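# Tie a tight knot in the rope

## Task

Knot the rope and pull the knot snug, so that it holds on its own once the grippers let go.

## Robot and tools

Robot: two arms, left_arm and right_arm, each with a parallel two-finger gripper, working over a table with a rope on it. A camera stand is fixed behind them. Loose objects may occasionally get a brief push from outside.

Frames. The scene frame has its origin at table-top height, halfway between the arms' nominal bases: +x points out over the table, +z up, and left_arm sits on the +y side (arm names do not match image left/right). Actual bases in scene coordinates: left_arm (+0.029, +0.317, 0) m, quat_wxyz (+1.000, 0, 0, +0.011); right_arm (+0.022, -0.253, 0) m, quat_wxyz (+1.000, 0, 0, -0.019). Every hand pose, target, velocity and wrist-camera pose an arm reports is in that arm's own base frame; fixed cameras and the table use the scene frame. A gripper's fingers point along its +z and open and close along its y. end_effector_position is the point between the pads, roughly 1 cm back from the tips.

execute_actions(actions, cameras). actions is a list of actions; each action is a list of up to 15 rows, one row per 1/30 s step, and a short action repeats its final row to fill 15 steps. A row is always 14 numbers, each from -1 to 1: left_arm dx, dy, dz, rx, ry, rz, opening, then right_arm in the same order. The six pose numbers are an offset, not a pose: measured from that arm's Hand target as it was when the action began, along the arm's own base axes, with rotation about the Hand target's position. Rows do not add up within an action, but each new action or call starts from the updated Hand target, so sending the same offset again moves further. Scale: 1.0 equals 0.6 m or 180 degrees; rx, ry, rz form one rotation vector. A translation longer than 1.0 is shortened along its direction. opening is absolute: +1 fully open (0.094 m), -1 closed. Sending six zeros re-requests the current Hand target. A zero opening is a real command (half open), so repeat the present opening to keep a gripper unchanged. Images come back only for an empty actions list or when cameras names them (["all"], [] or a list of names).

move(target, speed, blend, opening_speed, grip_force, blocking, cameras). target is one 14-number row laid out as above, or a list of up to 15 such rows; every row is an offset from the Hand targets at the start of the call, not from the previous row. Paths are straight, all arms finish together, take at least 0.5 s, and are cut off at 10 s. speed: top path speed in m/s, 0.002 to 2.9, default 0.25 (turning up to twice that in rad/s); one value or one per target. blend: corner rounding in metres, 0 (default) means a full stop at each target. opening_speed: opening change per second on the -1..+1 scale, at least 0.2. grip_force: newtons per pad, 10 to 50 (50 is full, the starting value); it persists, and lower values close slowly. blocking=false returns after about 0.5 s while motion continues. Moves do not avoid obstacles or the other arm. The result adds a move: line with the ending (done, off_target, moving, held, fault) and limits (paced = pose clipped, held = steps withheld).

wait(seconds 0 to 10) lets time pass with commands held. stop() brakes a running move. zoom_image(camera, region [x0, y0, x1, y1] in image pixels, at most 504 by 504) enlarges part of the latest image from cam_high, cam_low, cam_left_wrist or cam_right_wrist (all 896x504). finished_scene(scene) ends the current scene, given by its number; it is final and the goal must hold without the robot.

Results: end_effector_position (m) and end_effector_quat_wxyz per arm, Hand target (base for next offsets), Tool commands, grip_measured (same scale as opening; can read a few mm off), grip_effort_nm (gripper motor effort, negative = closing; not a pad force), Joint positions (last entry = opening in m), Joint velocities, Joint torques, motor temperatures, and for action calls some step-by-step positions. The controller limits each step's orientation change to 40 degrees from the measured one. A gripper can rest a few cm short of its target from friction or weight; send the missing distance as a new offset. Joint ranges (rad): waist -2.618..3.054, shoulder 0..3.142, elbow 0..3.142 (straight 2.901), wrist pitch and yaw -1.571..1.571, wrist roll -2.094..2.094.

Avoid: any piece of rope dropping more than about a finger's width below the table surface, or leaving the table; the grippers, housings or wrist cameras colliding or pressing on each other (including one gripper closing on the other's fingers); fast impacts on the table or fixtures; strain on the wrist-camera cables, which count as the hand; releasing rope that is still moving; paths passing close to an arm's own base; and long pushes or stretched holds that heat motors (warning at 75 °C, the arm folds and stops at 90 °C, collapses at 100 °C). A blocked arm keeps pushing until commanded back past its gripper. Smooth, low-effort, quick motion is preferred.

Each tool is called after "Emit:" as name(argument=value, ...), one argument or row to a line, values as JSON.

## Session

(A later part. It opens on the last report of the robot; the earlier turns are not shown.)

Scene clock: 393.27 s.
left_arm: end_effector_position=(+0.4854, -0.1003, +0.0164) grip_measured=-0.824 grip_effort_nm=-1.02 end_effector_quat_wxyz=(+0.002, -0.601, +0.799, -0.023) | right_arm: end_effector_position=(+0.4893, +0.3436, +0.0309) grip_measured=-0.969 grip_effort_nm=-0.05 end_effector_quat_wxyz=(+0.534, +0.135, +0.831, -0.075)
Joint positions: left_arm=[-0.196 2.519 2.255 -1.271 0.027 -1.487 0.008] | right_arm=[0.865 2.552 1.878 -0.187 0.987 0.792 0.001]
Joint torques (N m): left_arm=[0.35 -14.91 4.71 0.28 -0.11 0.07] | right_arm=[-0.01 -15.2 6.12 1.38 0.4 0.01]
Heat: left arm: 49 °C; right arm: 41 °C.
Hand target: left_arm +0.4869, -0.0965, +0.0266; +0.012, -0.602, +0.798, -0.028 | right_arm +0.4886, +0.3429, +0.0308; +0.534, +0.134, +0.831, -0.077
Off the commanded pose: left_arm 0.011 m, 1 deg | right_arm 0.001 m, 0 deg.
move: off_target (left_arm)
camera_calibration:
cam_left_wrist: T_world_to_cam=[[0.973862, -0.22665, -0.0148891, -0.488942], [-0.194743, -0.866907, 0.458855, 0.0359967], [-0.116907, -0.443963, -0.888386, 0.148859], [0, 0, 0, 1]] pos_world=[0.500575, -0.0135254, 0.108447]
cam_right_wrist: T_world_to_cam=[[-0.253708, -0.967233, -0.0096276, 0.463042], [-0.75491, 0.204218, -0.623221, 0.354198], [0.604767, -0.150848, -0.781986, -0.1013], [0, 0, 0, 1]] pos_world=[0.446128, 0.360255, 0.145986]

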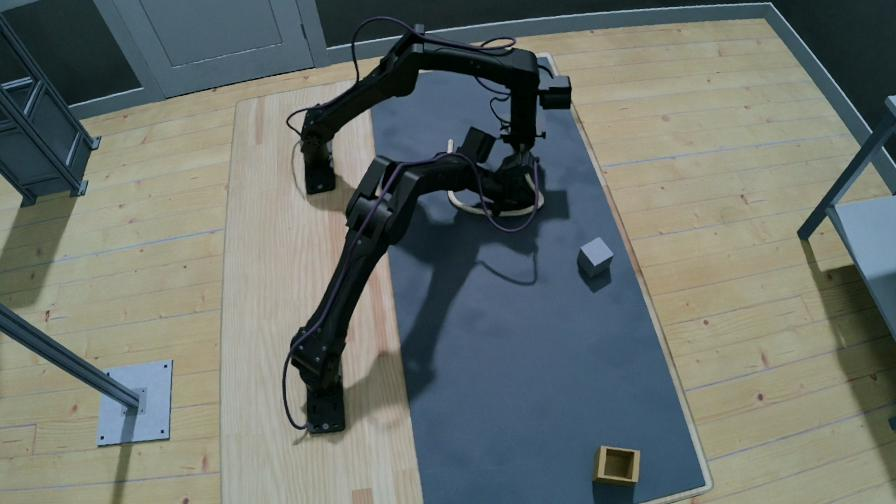

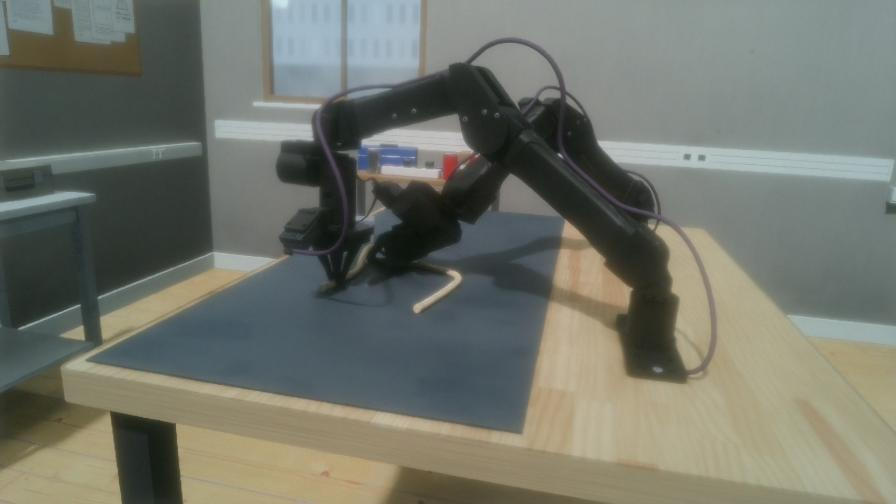

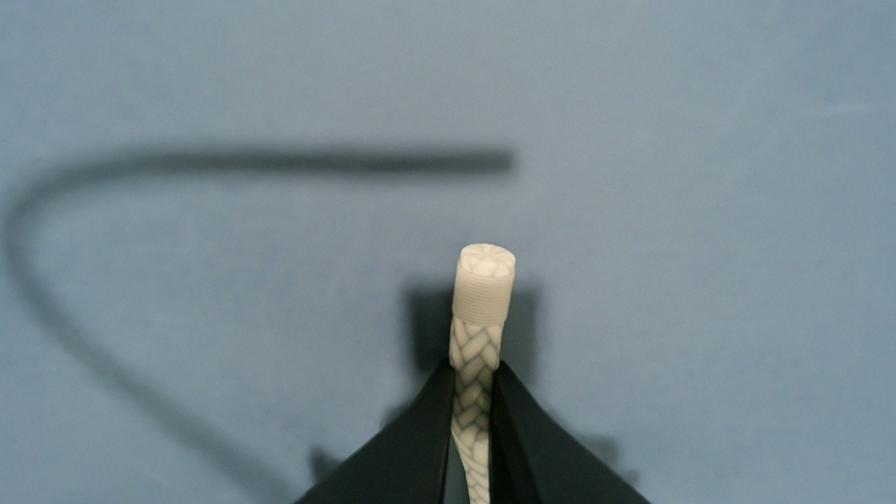

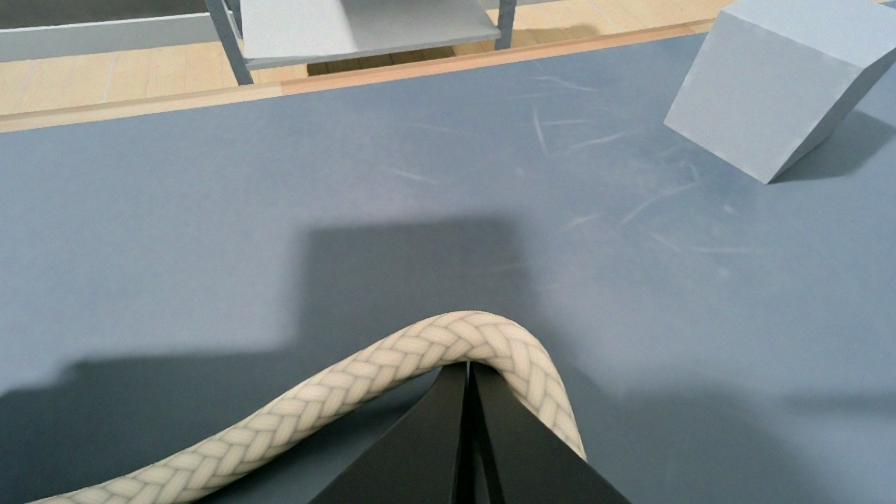

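Emit:
move(
  target=[
    [0,0,0,0,0,0,-0.4,0,0,0,0,0,0,-0.97],
    [0,0,0.15,0,0,0,-0.4,0.03,-0.005,0,0,0,0,-0.97],
    [-0.262,0.05,0.18,0,0,0.09,-0.2,0.03,-0.005,0,0,0,0,-0.97],
  ],
  speed=[0.1,0.1,0.2],
  opening_speed=1,
  blend=[0,0.03,0],
  cameras=["all"],
)

Scene clock: 420.97 s.
left_arm: end_effector_position=(+0.3325, -0.0686, +0.1334) grip_measured=-0.202 grip_effort_nm=0.09 end_effector_quat_wxyz=(-0.008, +0.707, -0.706, +0.029) | right_arm: end_effector_position=(+0.5022, +0.3410, +0.0327) grip_measured=-0.969 grip_effort_nm=-0.05 end_effector_quat_wxyz=(+0.529, +0.129, +0.836, -0.071)
Joint positions: left_arm=[-0.196 1.774 1.559 -1.298 0.02 -1.769 0.038] | right_arm=[0.84 2.562 1.912 -0.186 0.953 0.755 0.001]
Joint torques (N m): left_arm=[-0.35 -8.47 4.66 0.27 -0.21 -0.09] | right_arm=[-0.38 -13.2 8.76 1.5 0.52 -0.05]
Heat: left arm: 49 °C; right arm: 41 °C.
Hand target: left_arm +0.3297, -0.0665, +0.1346; -0.016, +0.708, -0.705, +0.026 | right_arm +0.5066, +0.3399, +0.0308; +0.534, +0.134, +0.831, -0.077
Off the commanded pose: left_arm 0.004 m, 1 deg | right_arm 0.005 m, 1 deg.
move: done
camera_calibration:
cam_left_wrist: T_world_to_cam=[[0.998604, 0.0527854, -0.0018184, -0.32201], [0.0475608, -0.883724, 0.465585, -0.102624], [0.0229691, -0.465022, -0.885001, 0.200506], [0, 0, 0, 1]] pos_world=[0.321836, 0.0195454, 0.224643]
cam_right_wrist: T_world_to_cam=[[-0.241276, -0.970419, -0.00847382, 0.458657], [-0.76591, 0.195777, -0.612416, 0.373627], [0.595959, -0.141271, -0.79049, -0.106679], [0, 0, 0, 1]] pos_world=[0.460404, 0.356871, 0.148373]

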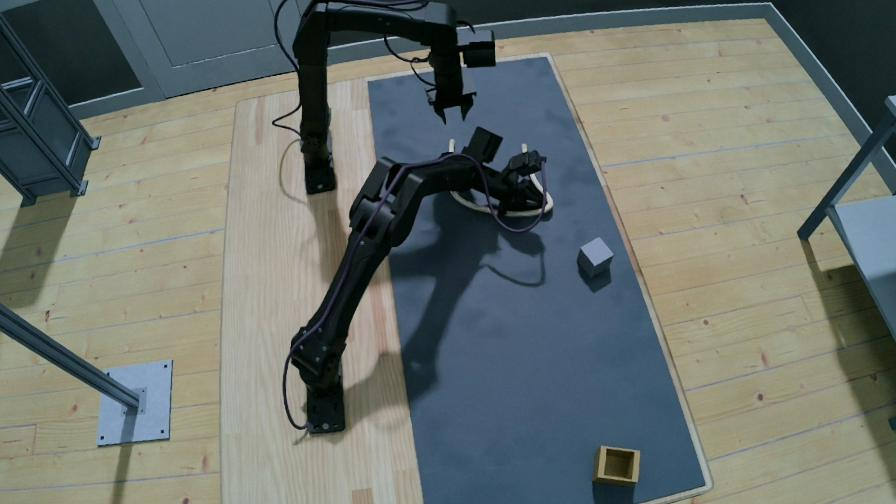

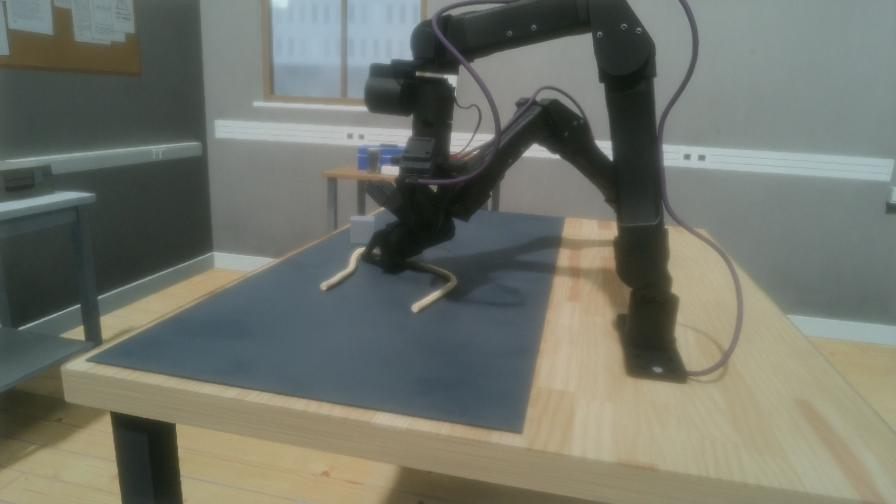

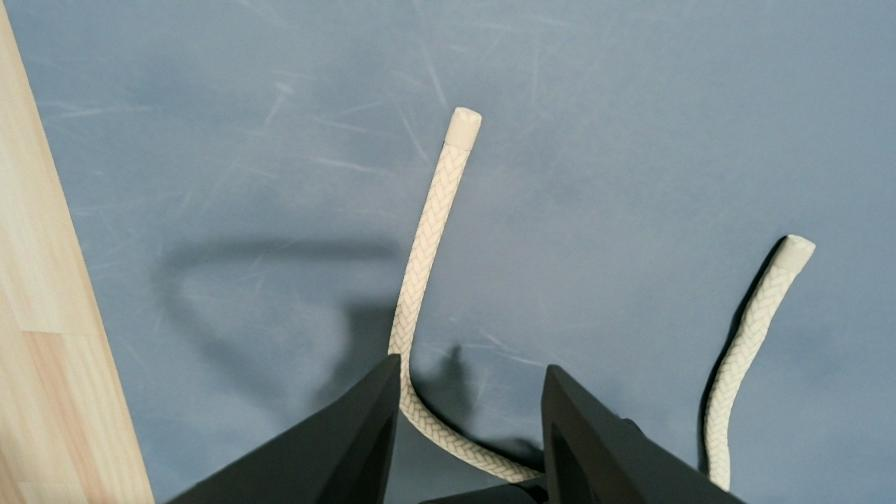

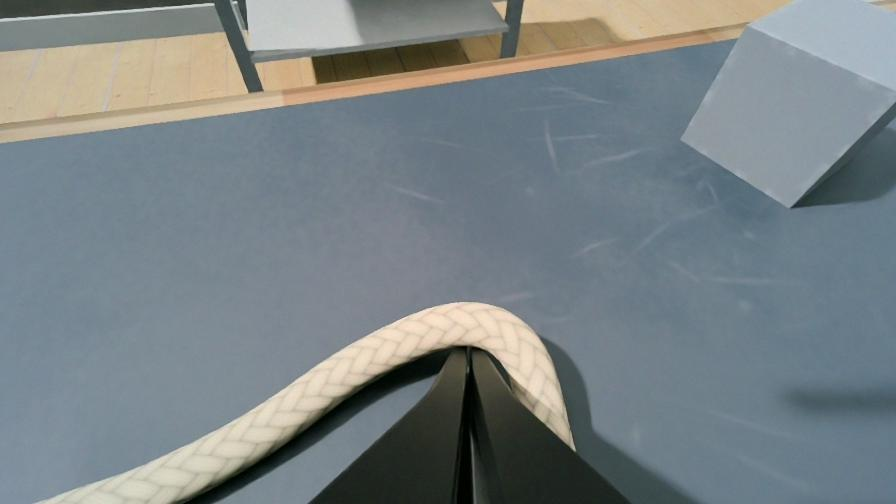

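Emit:
zoom_image(
  camera="cam_low",
  region=[300, 200, 480, 320],
)

Emit:
zoom_image(
  camera="cam_right_wrist",
  region=[340, 270, 640, 460],
)

Emit:
zoom_image(
  camera="cam_high",
  region=[420, 120, 580, 230],
)

Scaled by 2.800 from the camera's 896x504 image, which has a finer 1280x720 frame.

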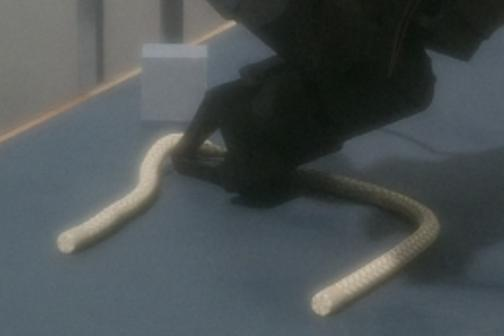

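Scaled by 1.680 from the camera's 896x504 image, which has a finer 1280x720 frame.

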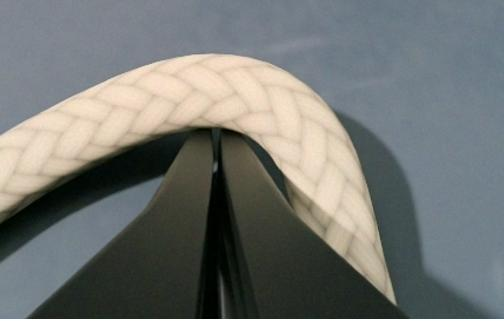

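Scaled by 3.150 from the camera's 896x504 image, which has a finer 1280x720 frame.

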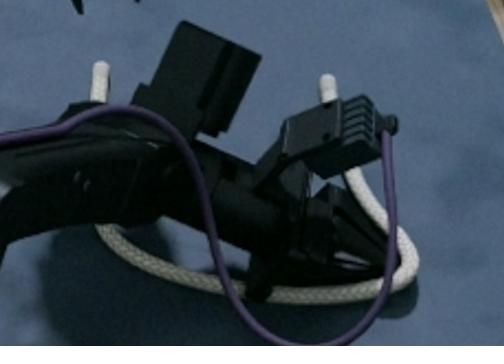

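Emit:
move(
  target=[
    [0.26,-0.05,-0.02,0,0,-0.09,-0.2,-0.16,0.045,0.03,0,0,0,-0.97],
  ],
  speed=0.2,
  cameras=["all"],
)

Scene clock: 479.73 s.
left_arm: end_effector_position=(+0.4867, -0.1004, +0.1276) grip_measured=-0.202 grip_effort_nm=0.10 end_effector_quat_wxyz=(+0.039, -0.600, +0.796, -0.064) | right_arm: end_effector_position=(+0.4087, +0.3737, +0.0292) grip_measured=-0.969 grip_effort_nm=-0.05 end_effector_quat_wxyz=(+0.526, +0.126, +0.838, -0.070)
Joint positions: left_arm=[-0.196 2.459 2.585 -1.55 0.027 -1.49 0.038] | right_arm=[1.026 2.485 1.794 -0.387 1.053 1.033 0.001]
Joint torques (N m): left_arm=[0.44 -10.5 6.87 0.21 -0.07 0.06] | right_arm=[-0.59 -17.7 6.28 0.79 0.7 0.05]
Heat: left arm: 44 °C; right arm: 42 °C.
Hand target: left_arm +0.4857, -0.0965, +0.1226; +0.012, -0.602, +0.798, -0.028 | right_arm +0.4107, +0.3669, +0.0489; +0.535, +0.134, +0.831, -0.077
Off the commanded pose: left_arm 0.006 m, 5 deg | right_arm 0.021 m, 2 deg.
joint sent to its limit (left arm) — joint 4 (wrist pitch), lower limit. The joint targets are off in orientation, not in position.
move: off_target (left_arm, right_arm)
camera_calibration:
cam_left_wrist: T_world_to_cam=[[0.970145, -0.2231, 0.0951043, -0.500477], [-0.241736, -0.857932, 0.45334, 0.00965698], [-0.019547, -0.462795, -0.88625, 0.198166], [0, 0, 0, 1]] pos_world=[0.491744, -0.0116611, 0.218844]
cam_right_wrist: T_world_to_cam=[[-0.234562, -0.972088, -0.00502461, 0.465582], [-0.771874, 0.189388, -0.606913, 0.29815], [0.590924, -0.138481, -0.794753, -0.0479734], [0, 0, 0, 1]] pos_world=[0.367691, 0.389477, 0.145163]

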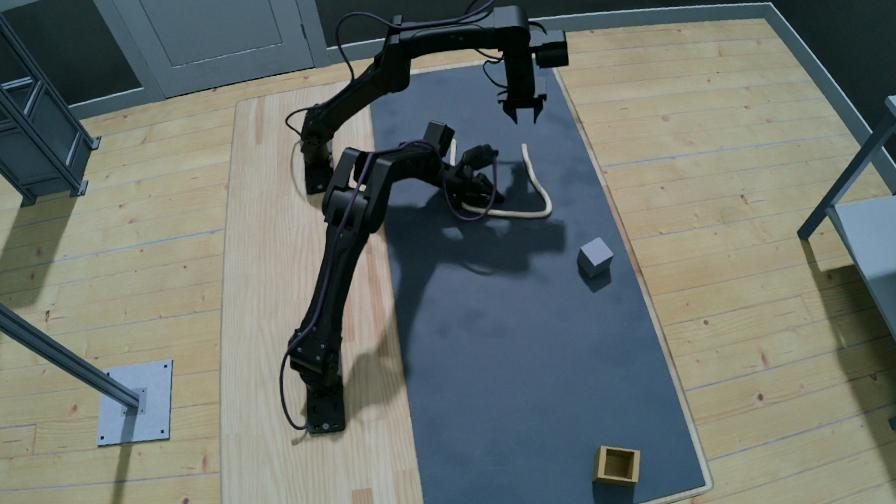

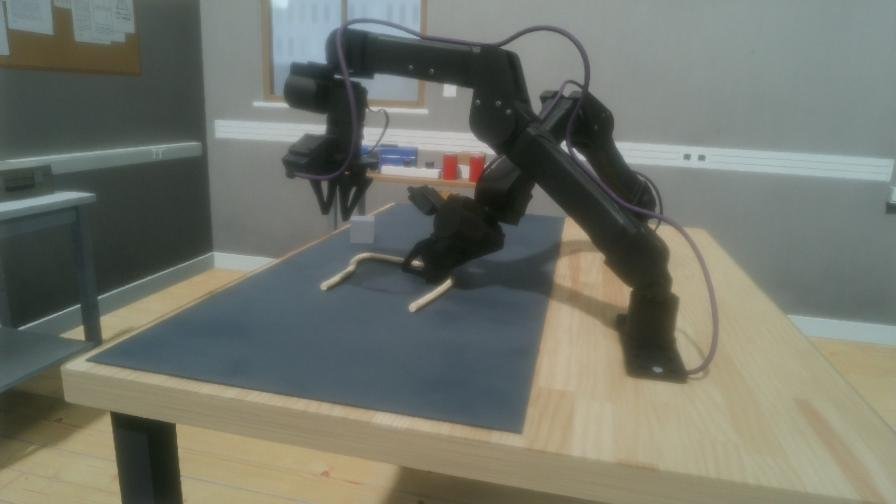

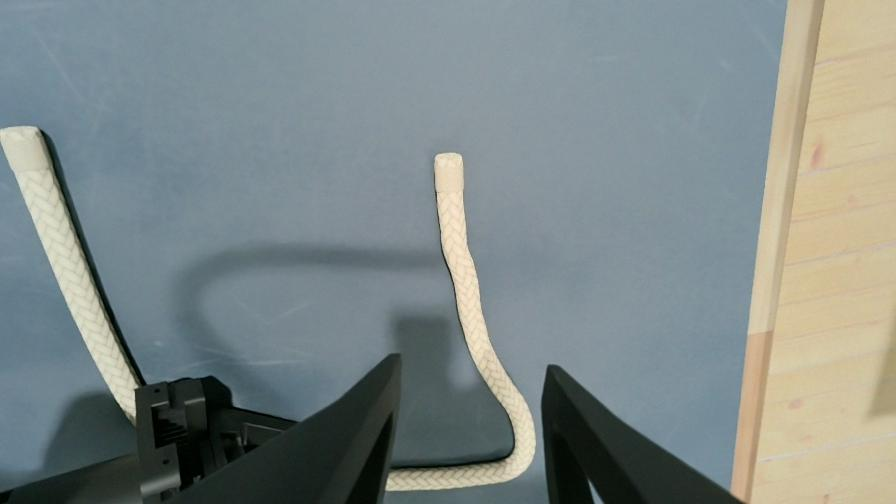

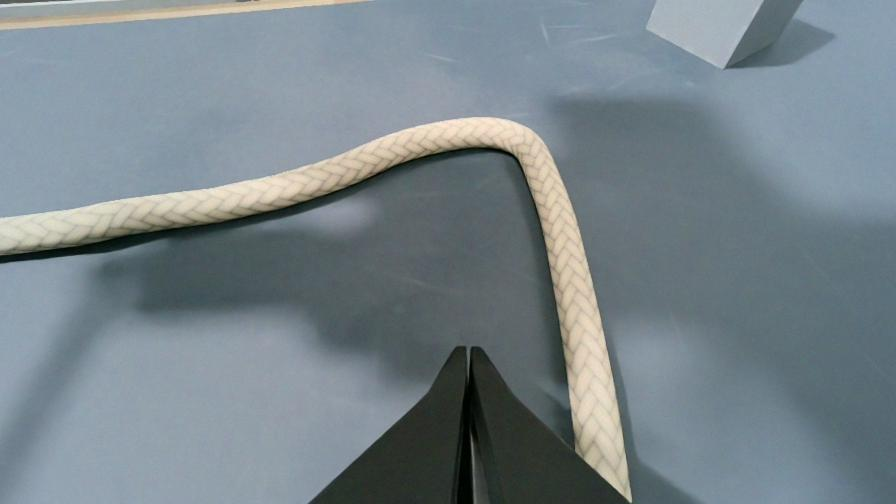

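Emit:
move(
  target=[
    [0.009,-0.012,-0.1,0,0,0,-0.2,-0.06,0,0.12,0,0,0,-0.97],
    [0.009,-0.012,-0.168,0,0,0,-0.2,-0.2,-0.03,0.15,0,0,0,-0.97],
    [0.009,-0.012,-0.168,0,0,0,-0.95,-0.2,-0.03,0.15,0,0,0,-0.97],
    [-0.02,0.01,-0.11,0,0,0,-0.95,-0.2,-0.03,0.15,0,0,0,-0.97],
    [-0.13,0.085,-0.11,0,0,0,-0.95,-0.2,-0.03,0.15,0,0,0,-0.97],
    [-0.13,0.095,-0.165,0,0,0,-0.95,-0.2,-0.03,0.15,0,0,0,-0.97],
  ],
  speed=[0.2,0.1,0.1,0.15,0.15,0.1],
  blend=[0.02,0,0,0.02,0.02,0],
  opening_speed=2,
  cameras=["all"],
)

Scene clock: 510.70 s.
left_arm: end_effector_position=(+0.4903, -0.1021, +0.0733) grip_measured=-0.202 grip_effort_nm=0.10 end_effector_quat_wxyz=(+0.015, -0.601, +0.798, -0.036) | right_arm: end_effector_position=(+0.3943, +0.3760, +0.0684) grip_measured=-0.969 grip_effort_nm=-0.05 end_effector_quat_wxyz=(+0.520, +0.128, +0.843, -0.058)
Joint positions: left_arm=[-0.198 2.528 2.497 -1.466 0.027 -1.49 0.038] | right_arm=[1.049 2.388 1.797 -0.511 1.039 1.078 0.001]
Joint torques (N m): left_arm=[-0.27 -11.22 5.53 0.36 -0.08 -0.05] | right_arm=[-0.49 -12.86 5.78 1.05 0.63 -0.05]
Motor temperatures (°C): left_arm=[29 46 36 30 31 28 33] | right_arm=[30 50 36 39 29 30 29]
Heat: left arm: 46 °C; right arm: 50 °C.
Hand target: left_arm +0.4909, -0.1032, +0.0649; +0.014, -0.602, +0.798, -0.029 (not the last commanded pose) | right_arm +0.3955, +0.3701, +0.0636; +0.523, +0.125, +0.840, -0.073 (not the last commanded pose)
Tool commands: left_gripper/opening=-0.2 right_gripper/opening=-0.97
Off the commanded pose: left_arm 0.115 m, 1 deg | right_arm 0.128 m, 3 deg.
move: held (right_arm; a check stopped the path), off_target (left_arm; braked when a check withheld steps of right_arm); path passed 0 of 6 targets; target 3's new opening was not sent; limits=held
pose unreachable (right arm): on one or more control steps of this call, first in action 0 (counted from 0), this arm could not follow its commanded pose, so it was not sent that pose on those steps. It may still have moved: this result reports where it is.
cause: moving toward the commanded pose would bring a part of the arm too close to another arm (this arm's wrist (the part past joint 4) and the left arm's forearm (the part past joint 3), along the way the arms are being sent, or toward where that arm still pushes).
camera_calibration:
cam_left_wrist: T_world_to_cam=[[0.973829, -0.226202, 0.022118, -0.496003], [-0.21106, -0.863932, 0.457247, 0.0177224], [-0.0843219, -0.449949, -0.889064, 0.182645], [0, 0, 0, 1]] pos_world=[0.502164, -0.0147049, 0.16525]
cam_right_wrist: T_world_to_cam=[[-0.224924, -0.974015, -0.0265294, 0.462985], [-0.781145, 0.196527, -0.592613, 0.310433], [0.582427, -0.11257, -0.805051, -0.0136345], [0, 0, 0, 1]] pos_world=[0.35457, 0.388412, 0.185273]

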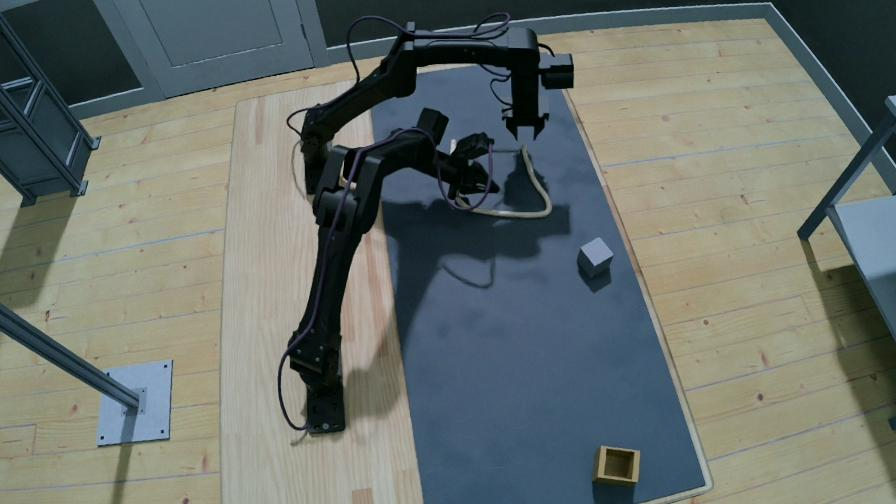

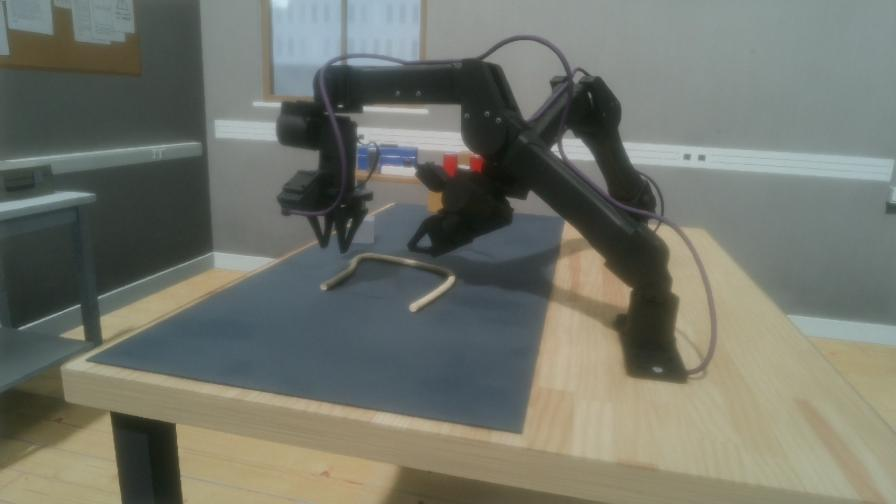

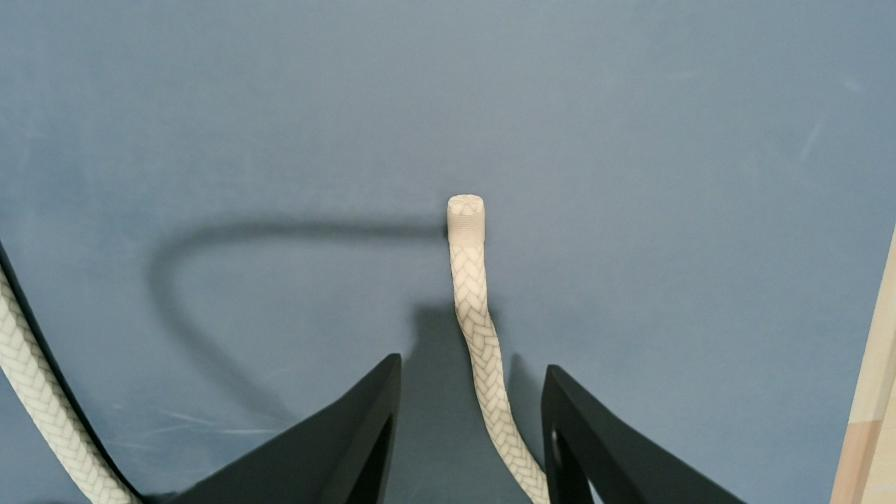

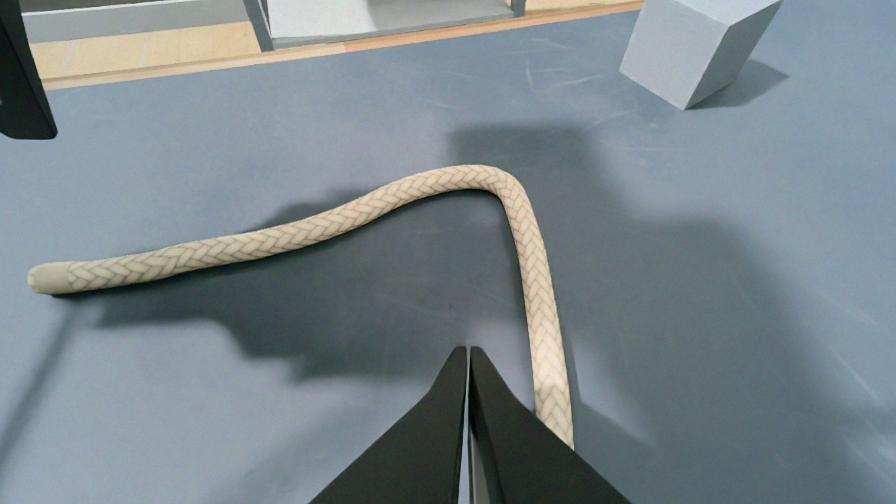

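Emit:
move(
  target=[
    [0,0,0,0,0,0,-0.2,-0.02,-0.2,0.12,0,0,0.15,-0.97],
    [0,0,-0.072,0,0,0,-0.2,-0.175,-0.28,0.12,0,0,0.27,-0.97],
    [0,0,-0.072,0,0,0,-0.95,-0.175,-0.28,0.12,0,0,0.27,-0.97],
    [-0.02,0.02,-0.01,0,0,0,-0.95,-0.175,-0.28,0.12,0,0,0.27,-0.97],
    [-0.13,0.095,-0.01,0,0,0,-0.95,-0.175,-0.28,0.12,0,0,0.27,-0.97],
    [-0.13,0.105,-0.07,0,0,0,-0.95,-0.175,-0.28,0.12,0,0,0.27,-0.97],
  ],
  speed=[0.2,0.15,0.1,0.15,0.15,0.1],
  blend=[0.03,0,0,0.02,0.02,0],
  opening_speed=2,
  cameras=["all"],
)

Scene clock: 531.20 s.
left_arm: end_effector_position=(+0.4144, -0.0435, +0.0236) grip_measured=-0.890 grip_effort_nm=-1.02 end_effector_quat_wxyz=(+0.012, -0.601, +0.798, -0.031) | right_arm: end_effector_position=(+0.2926, +0.2055, +0.1364) grip_measured=-0.969 grip_effort_nm=-0.05 end_effector_quat_wxyz=(+0.507, -0.231, +0.817, +0.150)
Joint positions: left_arm=[-0.094 2.127 1.61 -0.994 0.03 -1.386 0.005] | right_arm=[0.648 1.123 0.433 0.233 0.076 0.05 0.001]
Joint torques (N m): left_arm=[0.51 -10.41 4.6 0.32 -0.06 0.06] | right_arm=[-0.44 -4.18 5.93 1.93 -0.03 -0.08]
Heat: left arm: 46 °C; right arm: 47 °C.
Hand target: left_arm +0.4128, -0.0403, +0.0229; +0.014, -0.602, +0.798, -0.029 | right_arm +0.2905, +0.2023, +0.1356; +0.507, -0.232, +0.817, +0.148
Off the commanded pose: left_arm 0.004 m, 0 deg | right_arm 0.004 m, 0 deg.
move: done; blend cut to 0.0182 m at target 5
camera_calibration:
cam_left_wrist: T_world_to_cam=[[0.97402, -0.226246, 0.00987875, -0.407505], [-0.20584, -0.866293, 0.455155, 0.0728903], [-0.0944192, -0.445364, -0.890357, 0.162859], [0, 0, 0, 1]] pos_world=[0.427299, 0.0434793, 0.115852]
cam_right_wrist: T_world_to_cam=[[0.572942, -0.819593, -0.00194821, 0.00731817], [-0.654333, -0.455982, -0.603265, 0.403188], [0.493544, 0.346911, -0.797538, 0.0116766], [0, 0, 0, 1]] pos_world=[0.253863, 0.185793, 0.252556]

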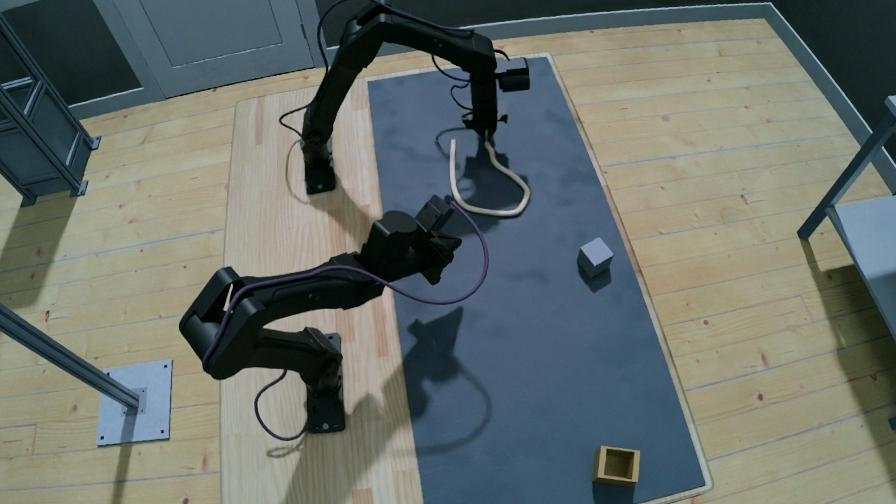

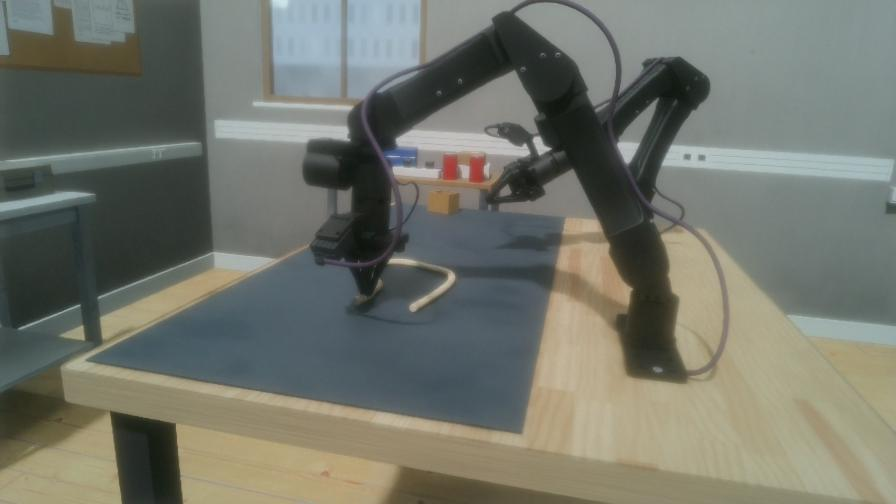

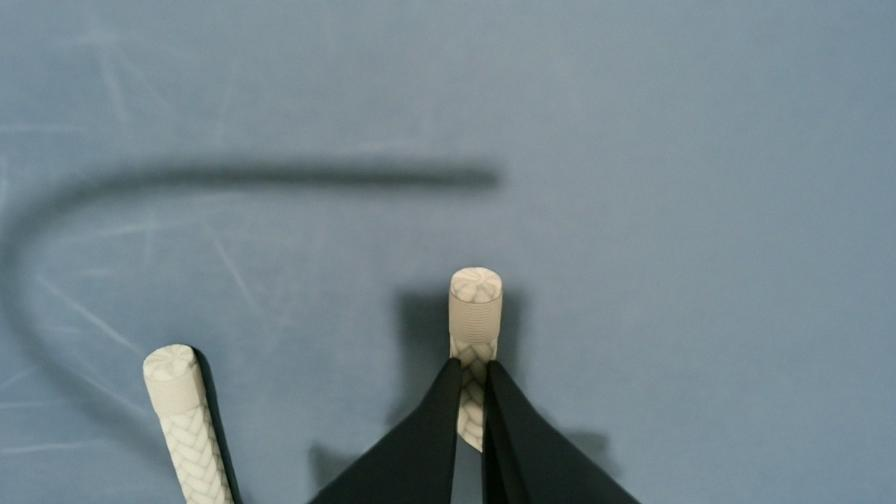

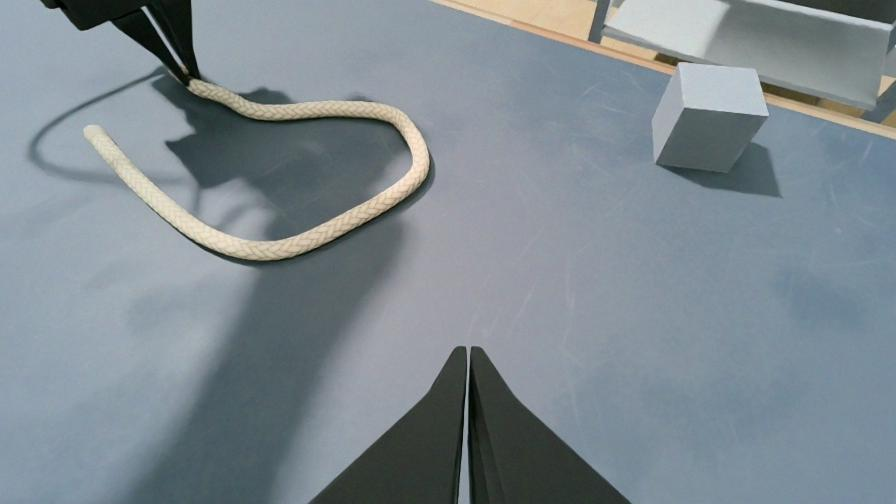

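Emit:
move(
  target=[
    [0,0,0,0,0,0,-0.4,0,0,0,0,0,0,-0.97],
    [0,0,0.17,0,0,0,-0.4,0,0,0,0,0,0,-0.97],
    [-0.1,0.15,0.2,0,0,0,-0.2,0.183,0.27,-0.06,-0.071,0.355,-0.207,0],
  ],
  speed=0.2,
  blend=[0,0.03,0],
  opening_speed=2,
  cameras=["all"],
)

Scene clock: 565.90 s.
left_arm: end_effector_position=(+0.3612, +0.0488, +0.1375) grip_measured=-0.202 grip_effort_nm=0.09 end_effector_quat_wxyz=(+0.014, -0.602, +0.798, -0.032) | right_arm: end_effector_position=(+0.3984, +0.3663, +0.1038) grip_measured=-0.001 grip_effort_nm=0.07 end_effector_quat_wxyz=(+0.079, +0.081, +0.990, +0.088)
Joint positions: left_arm=[0.153 1.875 1.702 -1.343 0.044 -1.141 0.038] | right_arm=[0.74 2.653 2.842 -1.523 -0.005 0.903 0.047]
Joint torques (N m): left_arm=[0.34 -10.25 4.68 0.09 -0.05 0.11] | right_arm=[-0.4 -13.15 8.02 0.7 0.02 0.08]
Motor temperatures (°C): left_arm=[29 47 34 30 31 28 34] | right_arm=[30 43 36 41 29 30 28]
Heat: left arm: 47 °C; right arm: 43 °C.
Hand target: left_arm +0.3528, +0.0497, +0.1429; +0.014, -0.602, +0.798, -0.029 | right_arm +0.4003, +0.3641, +0.0994; -0.001, +0.088, +0.996, +0.000
Off the commanded pose: left_arm 0.010 m, 0 deg | right_arm 0.005 m, 14 deg.
elbow stopped short (right arm): the move would have taken joint 3 (elbow) straighter than the controller allows.
move: off_target (right_arm); target 3's new opening was sent with right_arm's hand 0.005 m and 14 deg from that target
camera_calibration:
cam_left_wrist: T_world_to_cam=[[0.974318, -0.224662, 0.0152033, -0.336804], [-0.20696, -0.866854, 0.453577, 0.0906316], [-0.0887225, -0.445075, -0.891087, 0.298334], [0, 0, 0, 1]] pos_world=[0.373381, 0.135678, 0.229853]
cam_right_wrist: T_world_to_cam=[[-0.107967, -0.968527, -0.224275, 0.42734], [-0.952578, 0.036227, 0.302132, 0.370724], [-0.284498, 0.24626, -0.926508, 0.237889], [0, 0, 0, 1]] pos_world=[0.466961, 0.341877, 0.204241]

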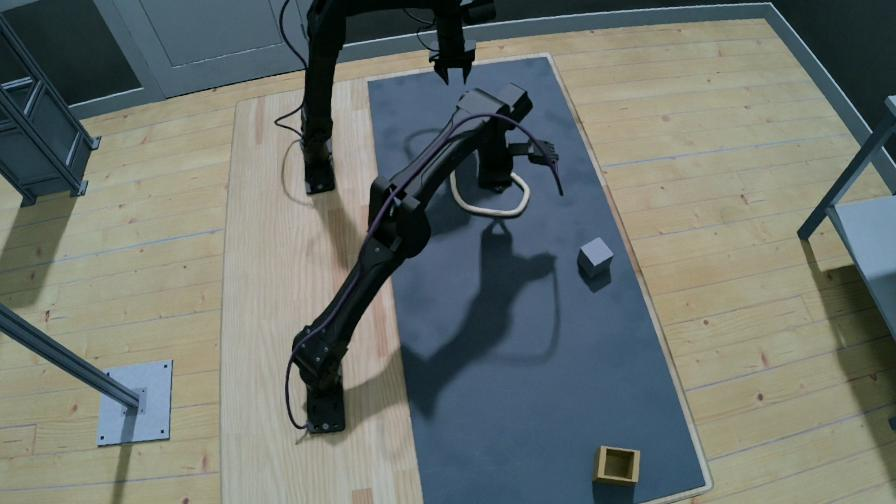

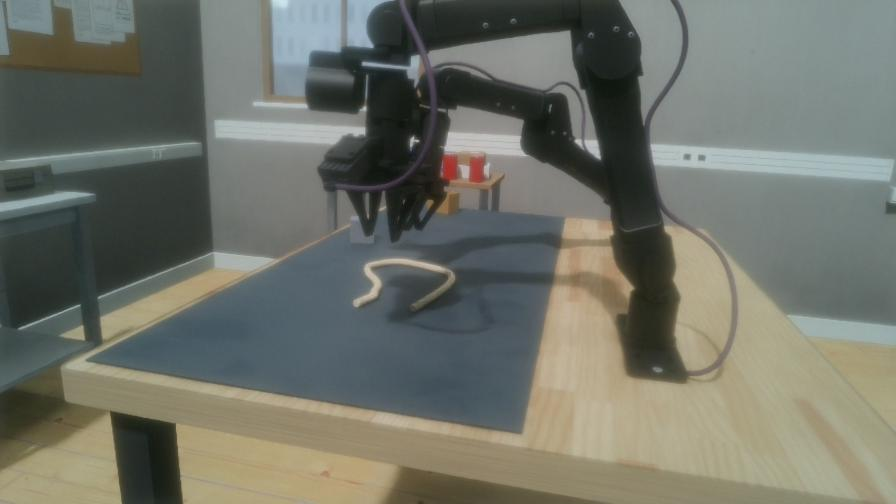

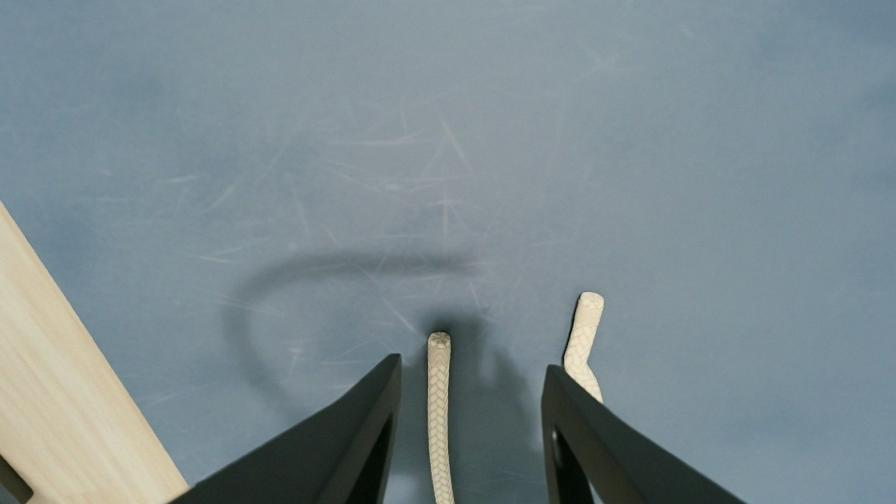

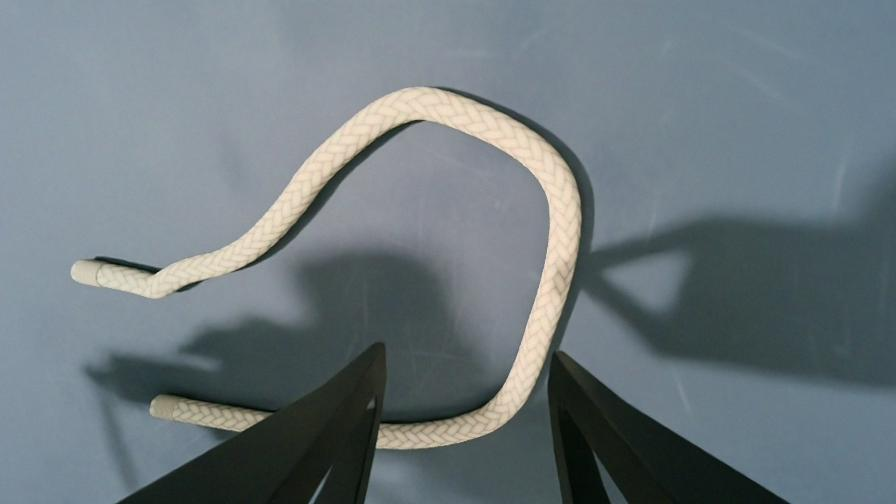

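Emit:
move(
  target=[
    [0,0,0,0,0,0,-0.2,-0.003,-0.033,-0.09,0,0,0,0],
    [0,0,0,0,0,0,-0.2,-0.003,-0.033,-0.138,0,0,-0.03,0],
    [0,0,0,0,0,0,-0.2,-0.003,-0.033,-0.138,0,0,-0.03,-0.93],
    [0,0,0,0,0,0,-0.2,-0.01,-0.25,-0.125,0,0,-0.03,-0.93],
    [0,0,0,0,0,0,-0.2,-0.01,-0.25,-0.125,0,0,-0.03,-0.3],
    [0,0,0,0,0,0,-0.2,-0.01,-0.25,0.08,0,0,-0.03,-0.3],
  ],
  speed=[0.2,0.1,0.1,0.1,0.1,0.2],
  opening_speed=2,
  cameras=["all"],
)

Scene clock: 591.23 s.
left_arm: end_effector_position=(+0.3612, +0.0488, +0.1375) grip_measured=-0.202 grip_effort_nm=0.09 end_effector_quat_wxyz=(+0.014, -0.602, +0.798, -0.032) | right_arm: end_effector_position=(+0.3936, +0.2182, +0.1351) grip_measured=-0.301 grip_effort_nm=0.07 end_effector_quat_wxyz=(+0.017, +0.133, +0.991, +0.022)
Joint positions: left_arm=[0.153 1.875 1.702 -1.343 0.044 -1.141 0.038] | right_arm=[0.498 2.289 2.322 -1.55 -0.015 0.764 0.033]
Joint torques (N m): left_arm=[0.28 -10.21 4.62 0.06 -0.07 0.06] | right_arm=[-0.34 -14.74 6.89 0.36 0.12 0.01]
Heat: left arm: 47 °C; right arm: 45 °C.
Hand target: left_arm +0.3528, +0.0497, +0.1429; +0.014, -0.602, +0.798, -0.029 | right_arm +0.3942, +0.2142, +0.1475; -0.001, +0.134, +0.991, +0.000
Off the commanded pose: left_arm 0.010 m, 0 deg | right_arm 0.013 m, 3 deg.
elbow stopped short (right arm): the move would have taken joint 3 (elbow) straighter than the controller allows.
joint sent to its limit (right arm) — joint 4 (wrist pitch), lower limit. The joint targets are off in orientation, not in position.
move: off_target (right_arm); target 3's new opening was sent with right_arm's hand 0.010 m and 4 deg from that target; target 5's new opening was sent with right_arm's hand 0.022 m and 4 deg from that target
camera_calibration:
cam_left_wrist: T_world_to_cam=[[0.974318, -0.224662, 0.0152033, -0.336804], [-0.20696, -0.866854, 0.453577, 0.0906316], [-0.0887225, -0.445075, -0.891087, 0.298334], [0, 0, 0, 1]] pos_world=[0.373381, 0.135678, 0.229853]
cam_right_wrist: T_world_to_cam=[[-0.230008, -0.969018, -0.0900042, 0.320345], [-0.890116, 0.172084, 0.421995, 0.291504], [-0.393433, 0.177177, -0.902119, 0.356595], [0, 0, 0, 1]] pos_world=[0.473451, 0.197076, 0.227511]

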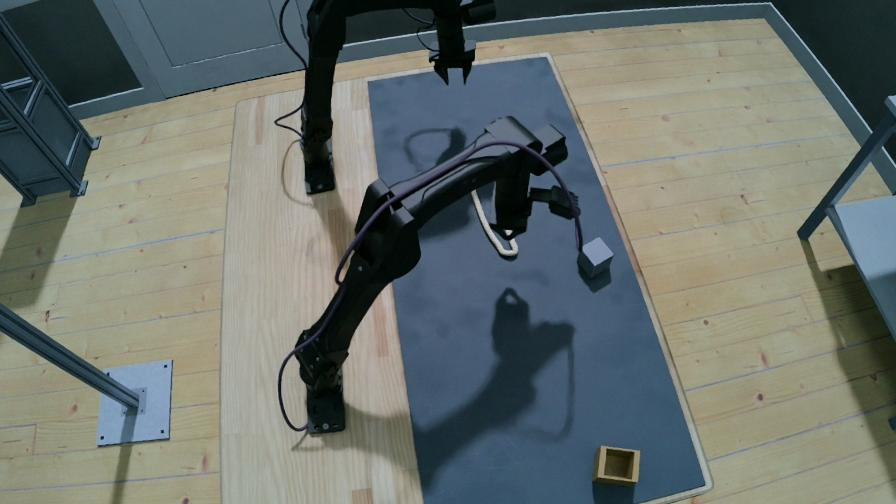

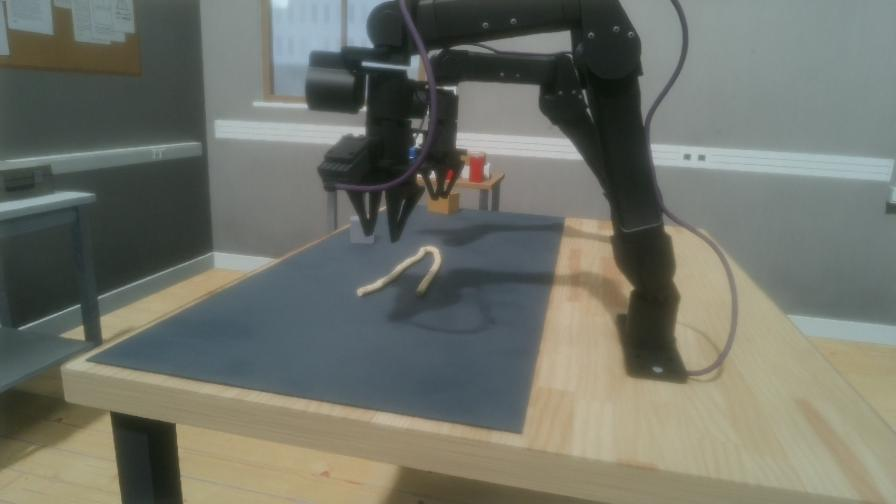

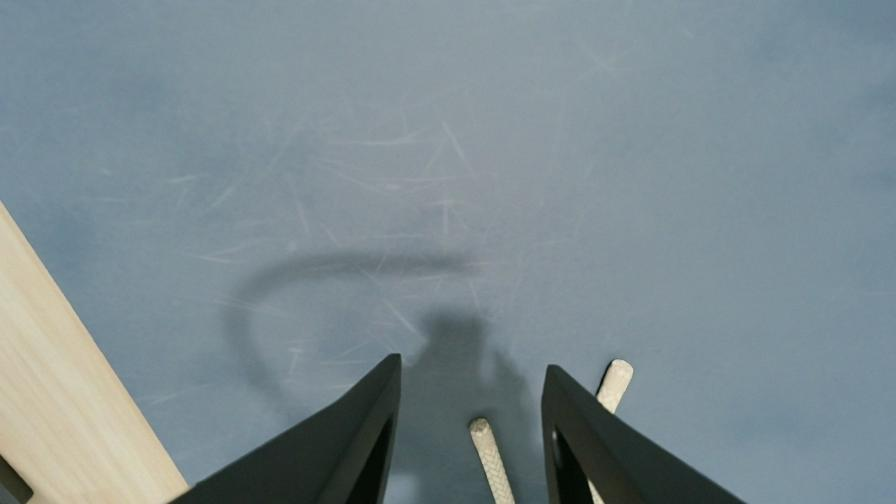

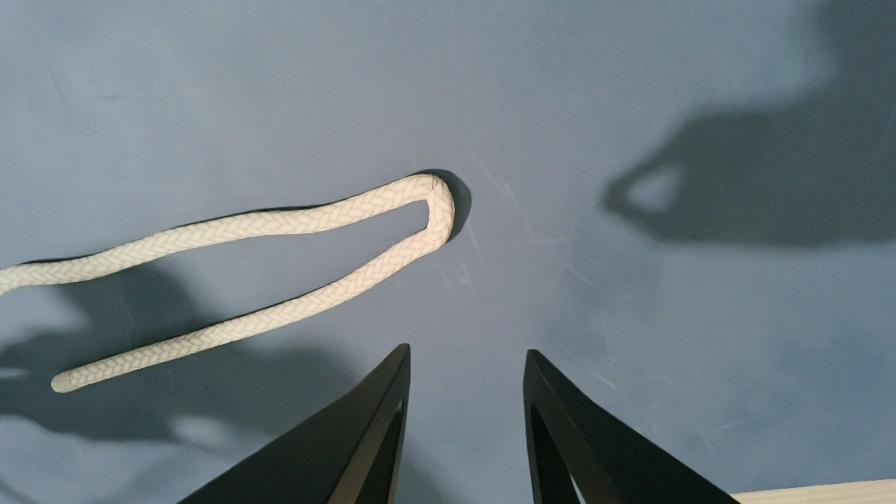

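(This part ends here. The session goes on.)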